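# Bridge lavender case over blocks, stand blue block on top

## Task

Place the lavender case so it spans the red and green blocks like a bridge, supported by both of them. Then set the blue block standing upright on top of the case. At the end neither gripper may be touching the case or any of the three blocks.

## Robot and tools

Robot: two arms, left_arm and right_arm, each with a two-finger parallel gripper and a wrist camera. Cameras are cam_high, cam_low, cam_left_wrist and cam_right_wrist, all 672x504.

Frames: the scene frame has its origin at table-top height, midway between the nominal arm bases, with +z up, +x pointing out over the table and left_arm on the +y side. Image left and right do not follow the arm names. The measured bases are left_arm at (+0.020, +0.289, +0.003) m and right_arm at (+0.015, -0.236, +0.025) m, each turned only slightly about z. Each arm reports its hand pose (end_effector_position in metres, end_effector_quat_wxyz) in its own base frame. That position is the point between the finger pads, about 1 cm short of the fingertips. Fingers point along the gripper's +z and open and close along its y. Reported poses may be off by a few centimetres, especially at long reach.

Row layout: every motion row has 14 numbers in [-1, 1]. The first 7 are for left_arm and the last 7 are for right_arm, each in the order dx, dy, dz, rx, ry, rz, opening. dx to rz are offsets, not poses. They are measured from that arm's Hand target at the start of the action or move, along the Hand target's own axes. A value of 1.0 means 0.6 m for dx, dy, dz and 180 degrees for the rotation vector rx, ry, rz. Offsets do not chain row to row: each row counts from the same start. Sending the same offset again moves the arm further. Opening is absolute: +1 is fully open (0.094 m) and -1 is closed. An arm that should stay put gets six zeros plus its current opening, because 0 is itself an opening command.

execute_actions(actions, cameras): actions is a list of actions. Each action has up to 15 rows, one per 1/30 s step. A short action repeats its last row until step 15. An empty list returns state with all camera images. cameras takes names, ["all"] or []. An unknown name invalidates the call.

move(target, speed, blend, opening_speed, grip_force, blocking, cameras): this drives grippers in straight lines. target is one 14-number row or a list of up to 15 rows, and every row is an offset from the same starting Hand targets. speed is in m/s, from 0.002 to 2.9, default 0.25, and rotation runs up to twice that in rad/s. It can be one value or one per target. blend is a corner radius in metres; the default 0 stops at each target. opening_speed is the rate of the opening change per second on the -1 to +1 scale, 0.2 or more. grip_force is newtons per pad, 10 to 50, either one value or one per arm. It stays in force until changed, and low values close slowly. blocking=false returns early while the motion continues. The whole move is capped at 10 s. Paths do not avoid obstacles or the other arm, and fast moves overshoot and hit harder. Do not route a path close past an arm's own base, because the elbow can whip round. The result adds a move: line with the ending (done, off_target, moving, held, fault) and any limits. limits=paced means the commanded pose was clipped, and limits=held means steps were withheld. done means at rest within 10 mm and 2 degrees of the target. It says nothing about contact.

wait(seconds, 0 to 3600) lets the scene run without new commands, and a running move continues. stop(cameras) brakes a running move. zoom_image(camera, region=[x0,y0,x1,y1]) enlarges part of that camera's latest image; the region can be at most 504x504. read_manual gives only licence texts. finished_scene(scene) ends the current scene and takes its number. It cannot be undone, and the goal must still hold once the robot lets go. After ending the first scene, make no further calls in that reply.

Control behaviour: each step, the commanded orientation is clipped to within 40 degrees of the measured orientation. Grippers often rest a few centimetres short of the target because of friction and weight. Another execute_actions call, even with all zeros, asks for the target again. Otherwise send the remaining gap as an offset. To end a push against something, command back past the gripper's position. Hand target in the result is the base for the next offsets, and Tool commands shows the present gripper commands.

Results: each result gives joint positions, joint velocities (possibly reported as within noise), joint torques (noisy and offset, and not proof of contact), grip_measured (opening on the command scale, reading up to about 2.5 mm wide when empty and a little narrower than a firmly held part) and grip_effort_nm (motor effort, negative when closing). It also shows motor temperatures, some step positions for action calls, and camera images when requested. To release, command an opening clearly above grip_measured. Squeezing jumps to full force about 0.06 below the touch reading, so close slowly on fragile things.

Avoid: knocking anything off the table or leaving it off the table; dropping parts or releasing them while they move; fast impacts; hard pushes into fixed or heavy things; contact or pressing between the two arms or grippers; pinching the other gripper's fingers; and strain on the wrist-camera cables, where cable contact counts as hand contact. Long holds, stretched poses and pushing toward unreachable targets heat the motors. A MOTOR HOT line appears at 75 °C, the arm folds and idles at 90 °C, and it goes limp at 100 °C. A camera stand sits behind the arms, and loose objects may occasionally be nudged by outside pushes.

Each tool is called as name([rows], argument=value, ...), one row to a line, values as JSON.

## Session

execute_actions(actions=[], cameras=["cam_high", "cam_low"])

zoom_image(camera="cam_high", region=[200, 230, 540, 430])

Scene clock: 0.00 s.
left_arm: end_effector_position=(+0.3146, -0.1477, +0.1455) grip_measured=+1.000 grip_effort_nm=n/a end_effector_quat_wxyz=(+0.376, +0.161, +0.909, -0.076) | right_arm: end_effector_position=(+0.2677, +0.1128, +0.2626) grip_measured=+1.000 grip_effort_nm=n/a end_effector_quat_wxyz=(+0.457, -0.181, +0.856, +0.160)
Joint positions: left_arm=[-0.481 1.19 0.786 -0.382 -0.075 -0.099 0.094] | right_arm=[0.235 0.84 0.931 -0.673 -0.261 -0.04 0.094]
Joint velocities: within noise
Joint torques (N m): no reading
Motor temperatures (°C): left_arm=[24 27 30 26 26 25 24] | right_arm=[23 28 28 26 24 24 23]
Heat: left arm: 30 °C; right arm: 28 °C.
Hand target: left_arm +0.3146, -0.1474, +0.1488; +0.378, +0.161, +0.909, -0.076 | right_arm +0.2664, +0.1128, +0.2661; +0.460, -0.182, +0.854, +0.160
Tool commands: left_gripper/opening=+1.0 right_gripper/opening=+1.0
Images, in order (width x height): cam_high 672x504, cam_low 672x504.

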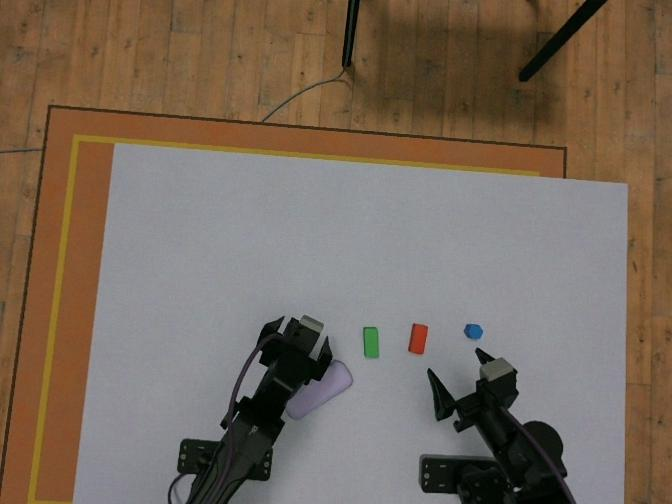

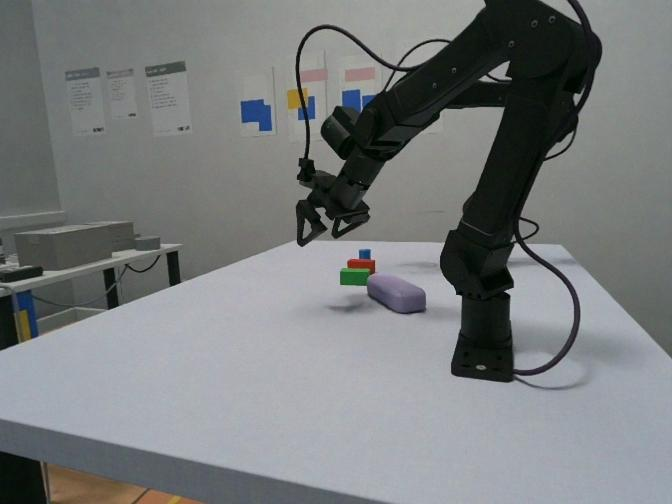

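Scaled by 1.482 from the camera's image (finer frame: 960x720).

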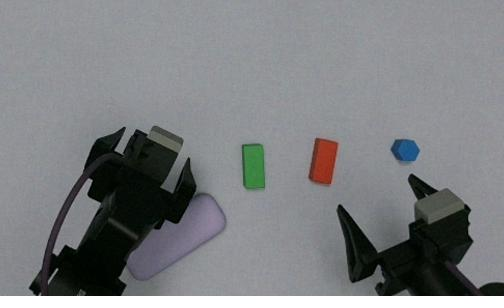

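move(target=[0.1780,-0.1455,-0.0843,0.0654,0.2461,0.1702,0.6, 0.2303,-0.2183,0.1283,0.1072,0.3082,0.1219,0.1], speed=0.5, grip_force=35, cameras=["cam_left_wrist","cam_right_wrist"])

Scene clock: 28.67 s.
left_arm: end_effector_position=(+0.1806, -0.1880, +0.1061) grip_measured=+0.603 grip_effort_nm=-0.14 end_effector_quat_wxyz=(+0.006, +0.434, +0.901, +0.000) | right_arm: end_effector_position=(+0.3070, +0.0121, +0.0925) grip_measured=+0.102 grip_effort_nm=-0.11 end_effector_quat_wxyz=(+0.000, -0.005, +1.000, +0.006)
Joint positions: left_arm=[-0.813 1.522 1.18 -1.217 -0.005 0.085 0.075] | right_arm=[0.03 1.716 1.329 -1.185 -0.011 0.019 0.052]
Joint torques (N m): left_arm=[-0.62 -3.74 8.35 -0.08 0.03 0.13] | right_arm=[-0.29 -5.34 9.61 0.25 0.11 0.07]
Heat: left arm: 33 °C; right arm: 30 °C.
Hand target: left_arm +0.1798, -0.1910, +0.1098; +0.001, +0.442, +0.897, +0.000 | right_arm +0.3117, +0.0087, +0.0950; -0.001, +0.000, +1.000, +0.000
Off the commanded pose: left_arm 0.005 m, 1 deg | right_arm 0.006 m, 1 deg.
grip_force (N): 35, 35
move: done

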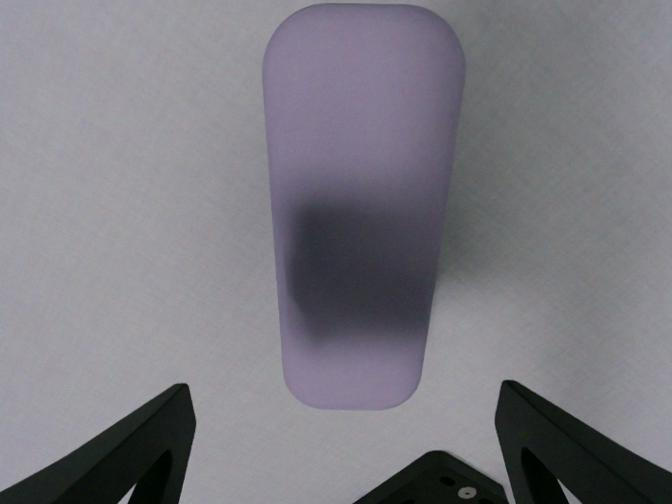

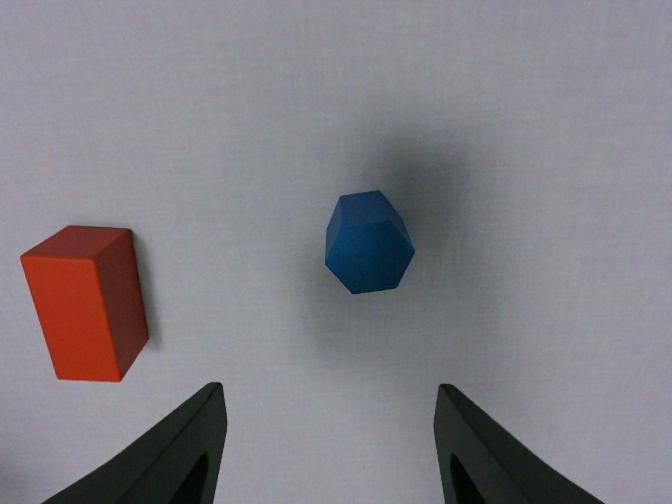

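move([
  [-0.0042,-0.0028,0.1522,0,0,0,0.8, -0.0047,-0.0222,0.15,0,0,0.1206,0.1],
  [-0.0042,-0.0028,0.1522,0,0,0,0.15, -0.0047,-0.0222,0.15,0,0,0.1206,-0.6],
  [-0.0042,-0.0028,0,0,0,0,0.15, -0.0047,-0.0222,0,0,0,0.1206,-0.6],
  [-0.3348,-0.0045,0.0163,0,0,0.1567,0.15, 0.0695,-0.2145,-0.0917,0,0,0.1206,-0.6],
], speed=[0.18,0.1,0.2,0.3], blend=[0,0,0.03,0], opening_speed=0.9, cameras=["cam_high","cam_low","cam_right_wrist"])

zoom_image(camera="cam_high", region=[320, 285, 460, 390])

zoom_image(camera="cam_low", region=[290, 200, 420, 298])

Scene clock: 54.90 s.
left_arm: end_effector_position=(+0.3039, -0.3504, +0.1039) grip_measured=+0.329 grip_effort_nm=-0.75 end_effector_quat_wxyz=(+0.013, +0.640, +0.769, -0.001) | right_arm: end_effector_position=(+0.2678, -0.1168, +0.1390) grip_measured=-0.342 grip_effort_nm=-0.75 end_effector_quat_wxyz=(-0.014, +0.189, +0.982, +0.004)
Joint positions: left_arm=[-0.859 2.38 2.353 -1.518 -0.001 0.529 0.062] | right_arm=[-0.416 1.676 1.469 -1.394 -0.002 -0.036 0.031]
Joint torques (N m): left_arm=[-0.69 -9.31 8.46 -0.1 -0.02 0.14] | right_arm=[-0.32 -7.09 9.72 0.16 -0.01 -0.05]
Motor temperatures (°C): left_arm=[24 28 35 28 26 25 24] | right_arm=[23 28 30 28 24 24 23]
Heat: left arm: 35 °C; right arm: 30 °C.
Hand target: left_arm +0.3002, -0.3519, +0.1004; +0.001, +0.647, +0.763, +0.000 | right_arm +0.2701, -0.1200, +0.1500; -0.001, +0.188, +0.982, +0.000
Off the commanded pose: left_arm 0.005 m, 2 deg | right_arm 0.012 m, 2 deg.
grip_force (N): 35, 35
move: off_target (right_arm); target 2's new opening was sent with right_arm's hand 0.011 m and 2 deg from that target

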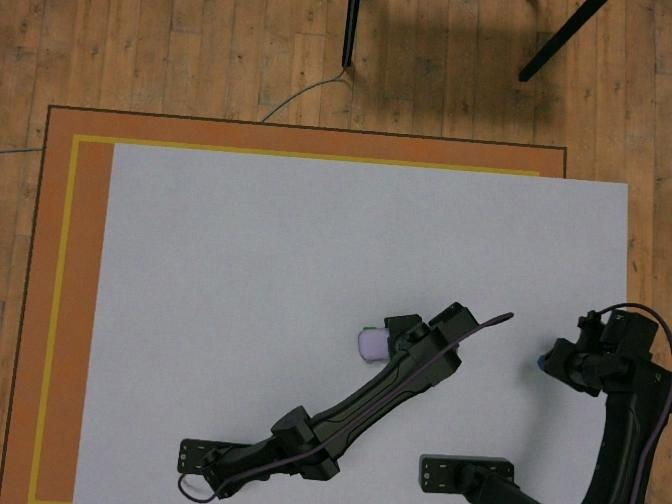

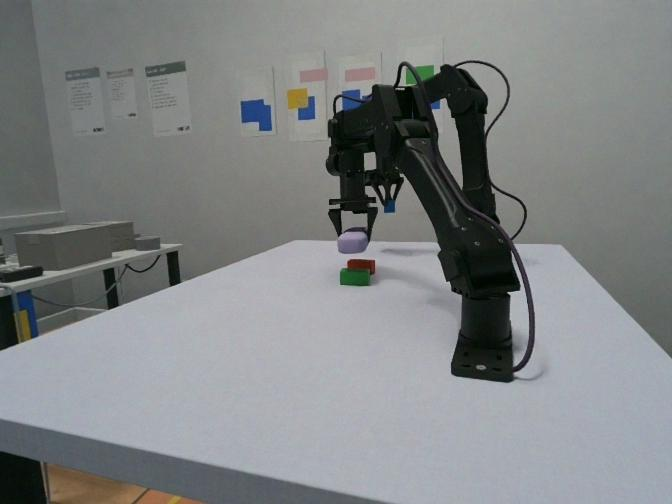

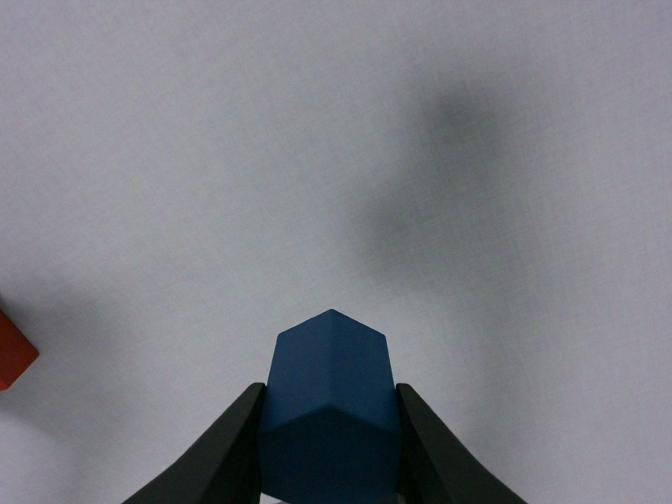

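Scaled by 3.600 from the camera's image (finer frame: 960x720).

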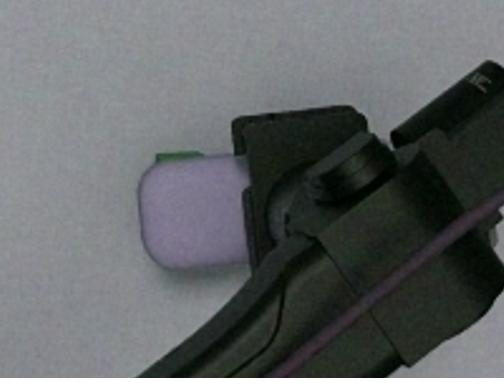

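Scaled by 3.877 from the camera's image (finer frame: 960x720).

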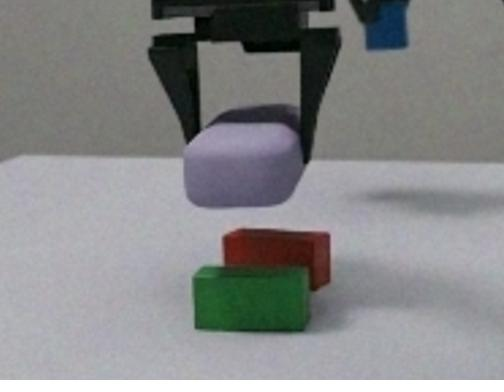

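move(target=[0.0065,0.0007,0.0873,0,0,0,0.15, 0,0,0,0,0,0,-0.6], speed=0.08, cameras=["cam_high","cam_low"])

zoom_image(camera="cam_low", region=[290, 200, 420, 298])

zoom_image(camera="cam_high", region=[320, 285, 460, 390])

Scene clock: 63.50 s.
left_arm: end_effector_position=(+0.3000, -0.3424, +0.0608) grip_measured=+0.329 grip_effort_nm=-0.75 end_effector_quat_wxyz=(-0.003, +0.641, +0.768, +0.008) | right_arm: end_effector_position=(+0.2678, -0.1168, +0.1390) grip_measured=-0.342 grip_effort_nm=-0.75 end_effector_quat_wxyz=(-0.014, +0.189, +0.982, +0.004)
Joint positions: left_arm=[-0.859 2.35 2.129 -1.359 -0.014 0.532 0.062] | right_arm=[-0.416 1.676 1.469 -1.394 -0.002 -0.036 0.031]
Joint torques (N m): left_arm=[-0.25 -10.26 3.22 0.7 0.11 0.16] | right_arm=[-0.35 -7.12 9.66 0.16 0.01 -0.05]
Heat: left arm: 35 °C; right arm: 30 °C.
Hand target: left_arm +0.3001, -0.3481, +0.0481; +0.001, +0.647, +0.763, +0.000 | right_arm +0.2701, -0.1200, +0.1500; -0.001, +0.188, +0.982, +0.000
Off the commanded pose: left_arm 0.014 m, 1 deg | right_arm 0.012 m, 2 deg.
grip_force (N): 35, 35
move: off_target (left_arm)

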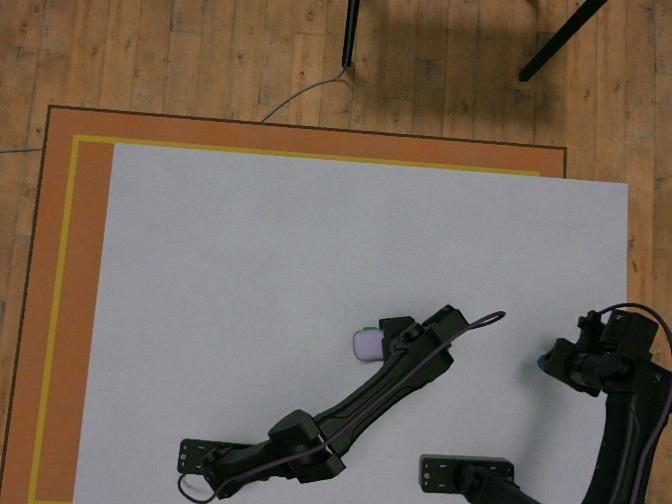

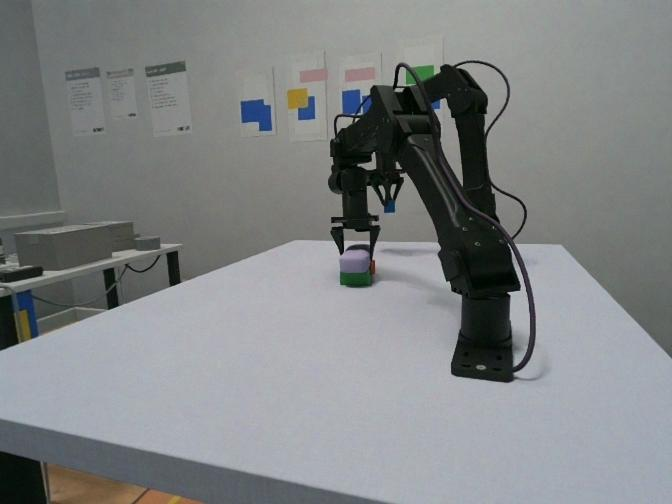

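Scaled by 3.877 from the camera's image (finer frame: 960x720).

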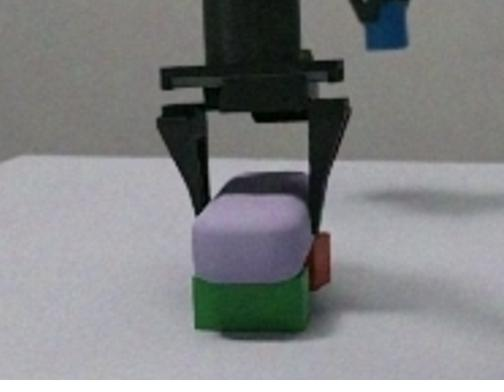

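Scaled by 3.600 from the camera's image (finer frame: 960x720).

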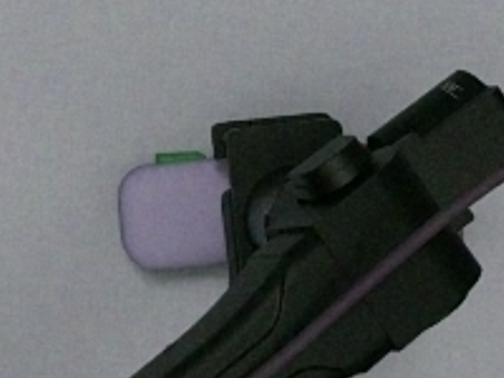

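move(target=[0,0,0.01,0,0,0,0.15, 0,0,0,0,0,0,-0.6], speed=0.06, cameras=["cam_low"])

zoom_image(camera="cam_low", region=[330, 235, 395, 284])

Scene clock: 67.27 s.
left_arm: end_effector_position=(+0.3006, -0.3417, +0.0602) grip_measured=+0.329 grip_effort_nm=-0.75 end_effector_quat_wxyz=(+0.001, +0.641, +0.768, +0.010) | right_arm: end_effector_position=(+0.2678, -0.1168, +0.1390) grip_measured=-0.342 grip_effort_nm=-0.75 end_effector_quat_wxyz=(-0.014, +0.189, +0.982, +0.004)
Joint positions: left_arm=[-0.859 2.339 2.109 -1.342 -0.019 0.532 0.062] | right_arm=[-0.416 1.676 1.469 -1.394 -0.002 -0.036 0.031]
Joint torques (N m): left_arm=[-0.24 -9.5 2.86 0.79 0.16 0.16] | right_arm=[-0.36 -7.12 9.72 0.15 0.01 -0.06]
Heat: left arm: 34 °C; right arm: 30 °C.
Hand target: left_arm +0.3000, -0.3480, +0.0420; +0.001, +0.647, +0.763, +0.000 | right_arm +0.2701, -0.1200, +0.1500; -0.001, +0.188, +0.982, +0.000
Off the commanded pose: left_arm 0.019 m, 1 deg | right_arm 0.012 m, 2 deg.
grip_force (N): 35, 35
move: off_target (left_arm)

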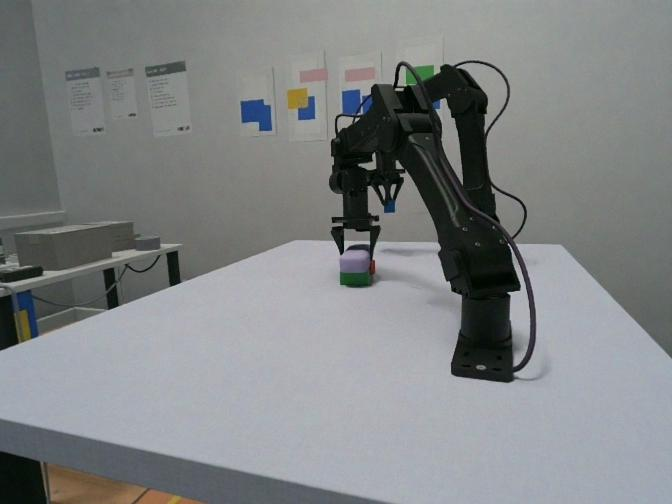

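Scaled by 7.754 from the camera's image (finer frame: 960x720).

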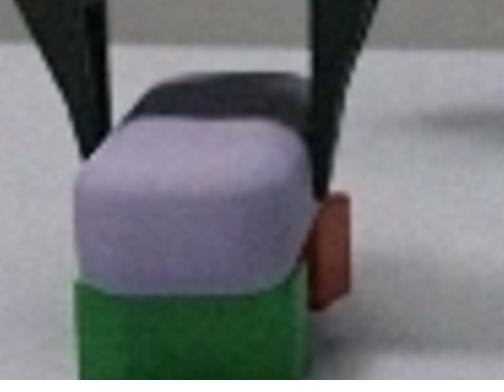

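move([
  [0.0079,0.003,-0.0217,0,0,0,0.15, 0,0,0,0,0,0,-0.6],
  [0.0079,0.003,-0.0217,0,0,0,0.75, 0,0,0,0,0,0,-0.6],
  [0.0079,0.003,-0.1467,0,0,0,0.75, 0,0,0,0,0,0,-0.6],
  [0.5036,-0.0015,-0.23,0,0,0,0.75, 0.1875,0.4851,0.0417,0,0,0,-0.6],
], speed=[0.05,0.1,0.2,0.35], blend=[0,0,0.03,0], opening_speed=0.9, cameras=["cam_high","cam_low","cam_right_wrist"])

zoom_image(camera="cam_low", region=[290, 200, 420, 298])

zoom_image(camera="cam_high", region=[320, 285, 460, 390])

Scene clock: 80.50 s.
left_arm: end_effector_position=(+0.2610, -0.0514, +0.1791) grip_measured=+0.747 grip_effort_nm=0.15 end_effector_quat_wxyz=(+0.008, +0.644, +0.765, +0.012) | right_arm: end_effector_position=(+0.2701, +0.1905, +0.1232) grip_measured=-0.342 grip_effort_nm=-0.75 end_effector_quat_wxyz=(-0.003, +0.187, +0.982, +0.006)
Joint positions: left_arm=[-0.207 1.54 1.488 -1.493 -0.013 1.193 0.082] | right_arm=[0.604 1.791 1.54 -1.317 -0.013 0.98 0.031]
Joint torques (N m): left_arm=[0.51 -6.19 4.66 -0.08 0.1 0.17] | right_arm=[0.54 -5.89 9.74 0.2 0.11 0.08]
Heat: left arm: 33 °C; right arm: 30 °C.
Hand target: left_arm +0.2498, -0.0498, +0.1796; +0.001, +0.647, +0.763, +0.000 | right_arm +0.2733, +0.1920, +0.1251; -0.001, +0.189, +0.982, +0.000
Off the commanded pose: left_arm 0.011 m, 2 deg | right_arm 0.004 m, 1 deg.
grip_force (N): 35, 35
move: off_target (left_arm)

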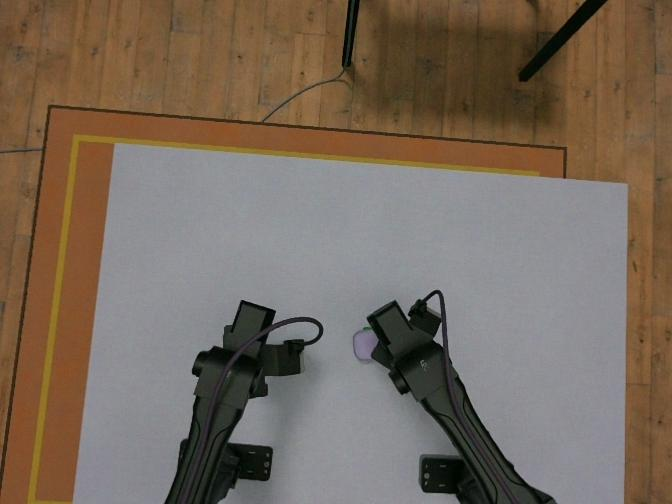

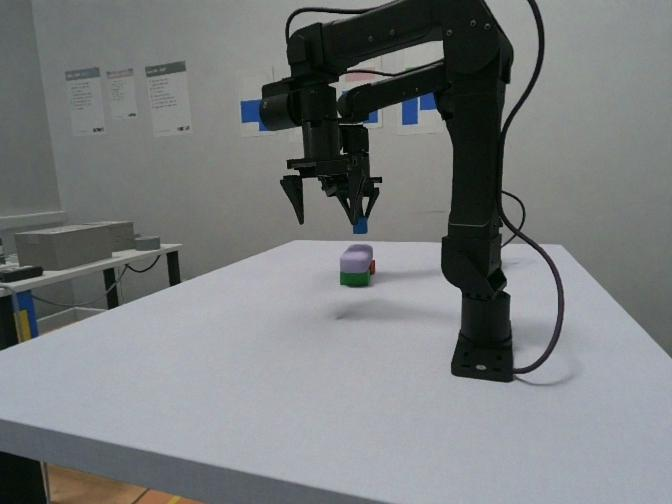

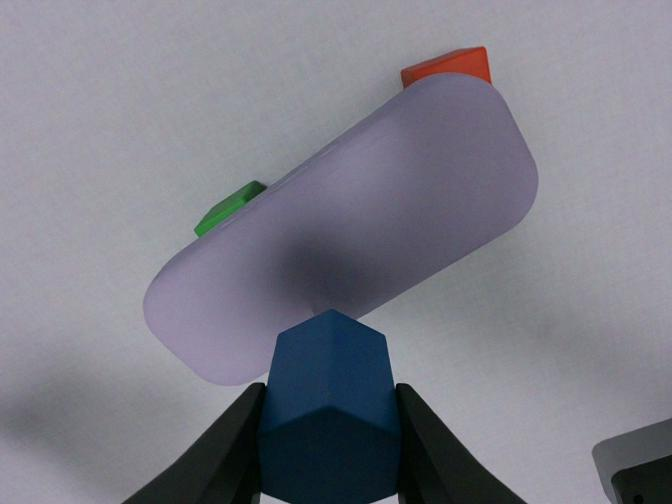

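Scaled by 3.877 from the camera's image (finer frame: 960x720).

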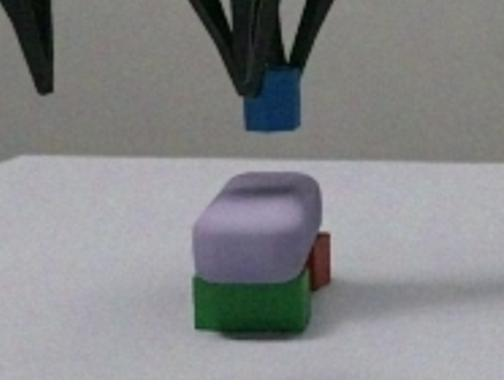

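Scaled by 3.600 from the camera's image (finer frame: 960x720).

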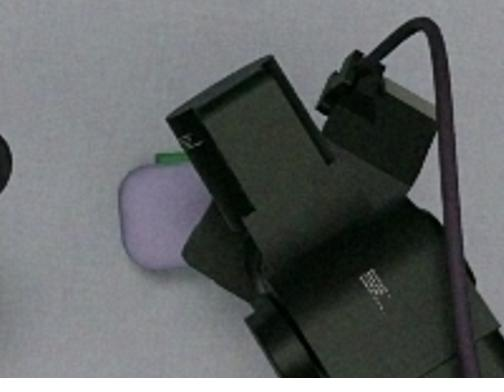

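move(target=[0,0,0,0,0,0,0.75, -0.0034,0.0014,0.0668,0,0,0,-0.6], speed=0.08, cameras=["cam_low","cam_right_wrist"])

zoom_image(camera="cam_low", region=[290, 200, 420, 298])

Scene clock: 89.73 s.
left_arm: end_effector_position=(+0.2610, -0.0515, +0.1791) grip_measured=+0.747 grip_effort_nm=0.15 end_effector_quat_wxyz=(+0.008, +0.644, +0.765, +0.011) | right_arm: end_effector_position=(+0.2774, +0.1956, +0.0939) grip_measured=-0.342 grip_effort_nm=-0.75 end_effector_quat_wxyz=(+0.004, +0.187, +0.982, +0.014)
Joint positions: left_arm=[-0.207 1.54 1.488 -1.493 -0.012 1.194 0.082] | right_arm=[0.604 1.811 1.449 -1.183 -0.013 0.98 0.031]
Joint torques (N m): left_arm=[0.53 -6.22 4.63 -0.09 0.11 0.17] | right_arm=[0.27 -6.23 5.78 0.44 0.1 0.05]
Heat: left arm: 33 °C; right arm: 30 °C.
Hand target: left_arm +0.2497, -0.0499, +0.1796; +0.001, +0.647, +0.763, +0.000 | right_arm +0.2755, +0.1921, +0.0851; -0.001, +0.189, +0.982, +0.000
Off the commanded pose: left_arm 0.011 m, 2 deg | right_arm 0.010 m, 2 deg.
grip_force (N): 35, 35
move: done

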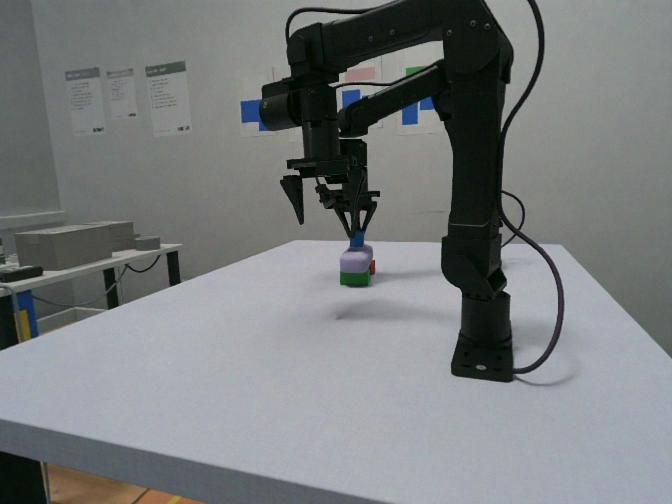

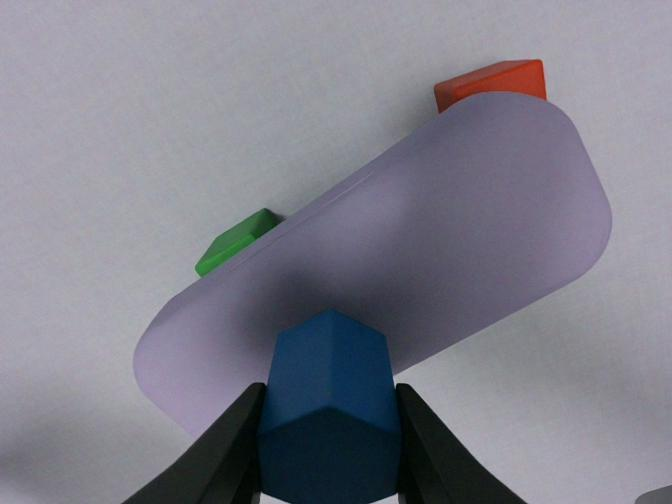

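Scaled by 3.877 from the camera's image (finer frame: 960x720).

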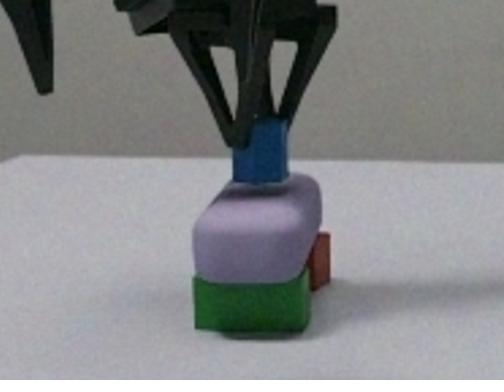

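move([
  [0,0,0,0,0,0,0.75, 0,0,0.0135,0,0,0,-0.6],
  [0,0,0,0,0,0,0.75, -0.001,0.0066,-0.0015,0,0,0,0.4],
  [0,0,0,0,0,0,0.75, -0.001,0.0066,-0.125,0,0,0,0.4],
  [0,0,0,0,0,0,0.75, -0.1592,-0.4247,-0.1417,0,0,0,0.4],
], speed=[0.05,0.06,0.15,0.35], blend=[0,0,0.02,0], opening_speed=0.8, cameras=["cam_high","cam_low"])

zoom_image(camera="cam_low", region=[290, 200, 420, 298])

zoom_image(camera="cam_high", region=[320, 285, 460, 390])

Scene clock: 102.50 s.
left_arm: end_effector_position=(+0.2610, -0.0515, +0.1791) grip_measured=+0.747 grip_effort_nm=0.15 end_effector_quat_wxyz=(+0.008, +0.644, +0.765, +0.011) | right_arm: end_effector_position=(+0.2666, -0.0791, +0.1661) grip_measured=+0.398 grip_effort_nm=0.12 end_effector_quat_wxyz=(-0.002, +0.189, +0.982, -0.004)
Joint positions: left_arm=[-0.207 1.54 1.488 -1.493 -0.012 1.194 0.082] | right_arm=[-0.286 1.605 1.501 -1.469 0.009 0.094 0.066]
Joint torques (N m): left_arm=[0.51 -6.23 4.64 -0.08 0.1 0.16] | right_arm=[-0.31 -4.62 9.69 0.21 -0.1 -0.06]
Heat: left arm: 33 °C; right arm: 30 °C.
Hand target: left_arm +0.2497, -0.0499, +0.1796; +0.001, +0.647, +0.763, +0.000 | right_arm +0.2700, -0.0801, +0.1699; -0.001, +0.189, +0.982, +0.000
Off the commanded pose: left_arm 0.011 m, 2 deg | right_arm 0.005 m, 1 deg.
grip_force (N): 35, 35
move: done

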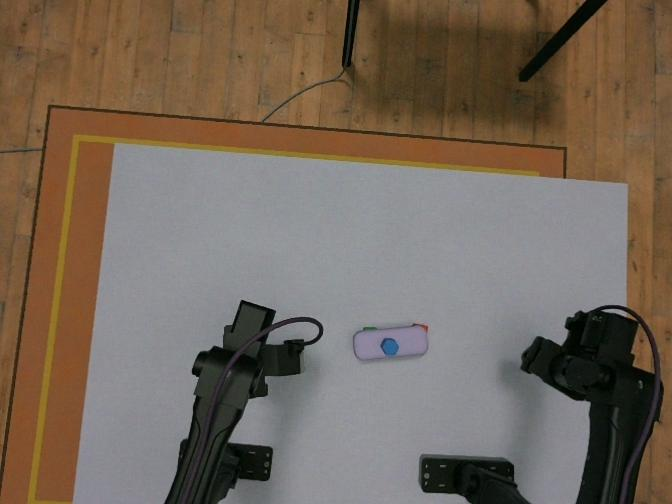

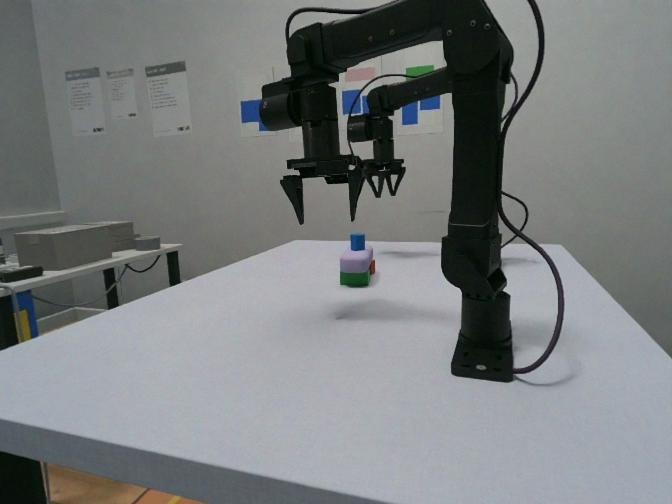

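Scaled by 3.877 from the camera's image (finer frame: 960x720).

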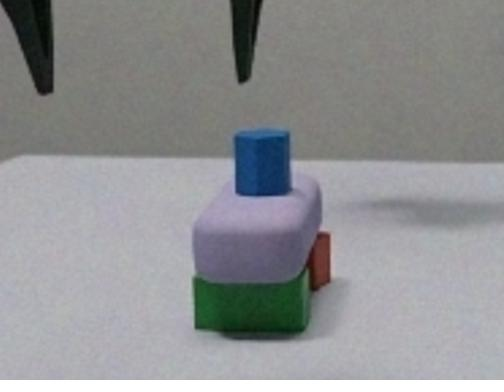

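Scaled by 3.600 from the camera's image (finer frame: 960x720).

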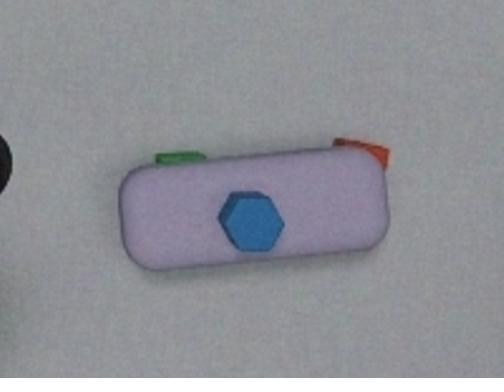

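finished_scene(scene=3)

The scene is finished: the task was done.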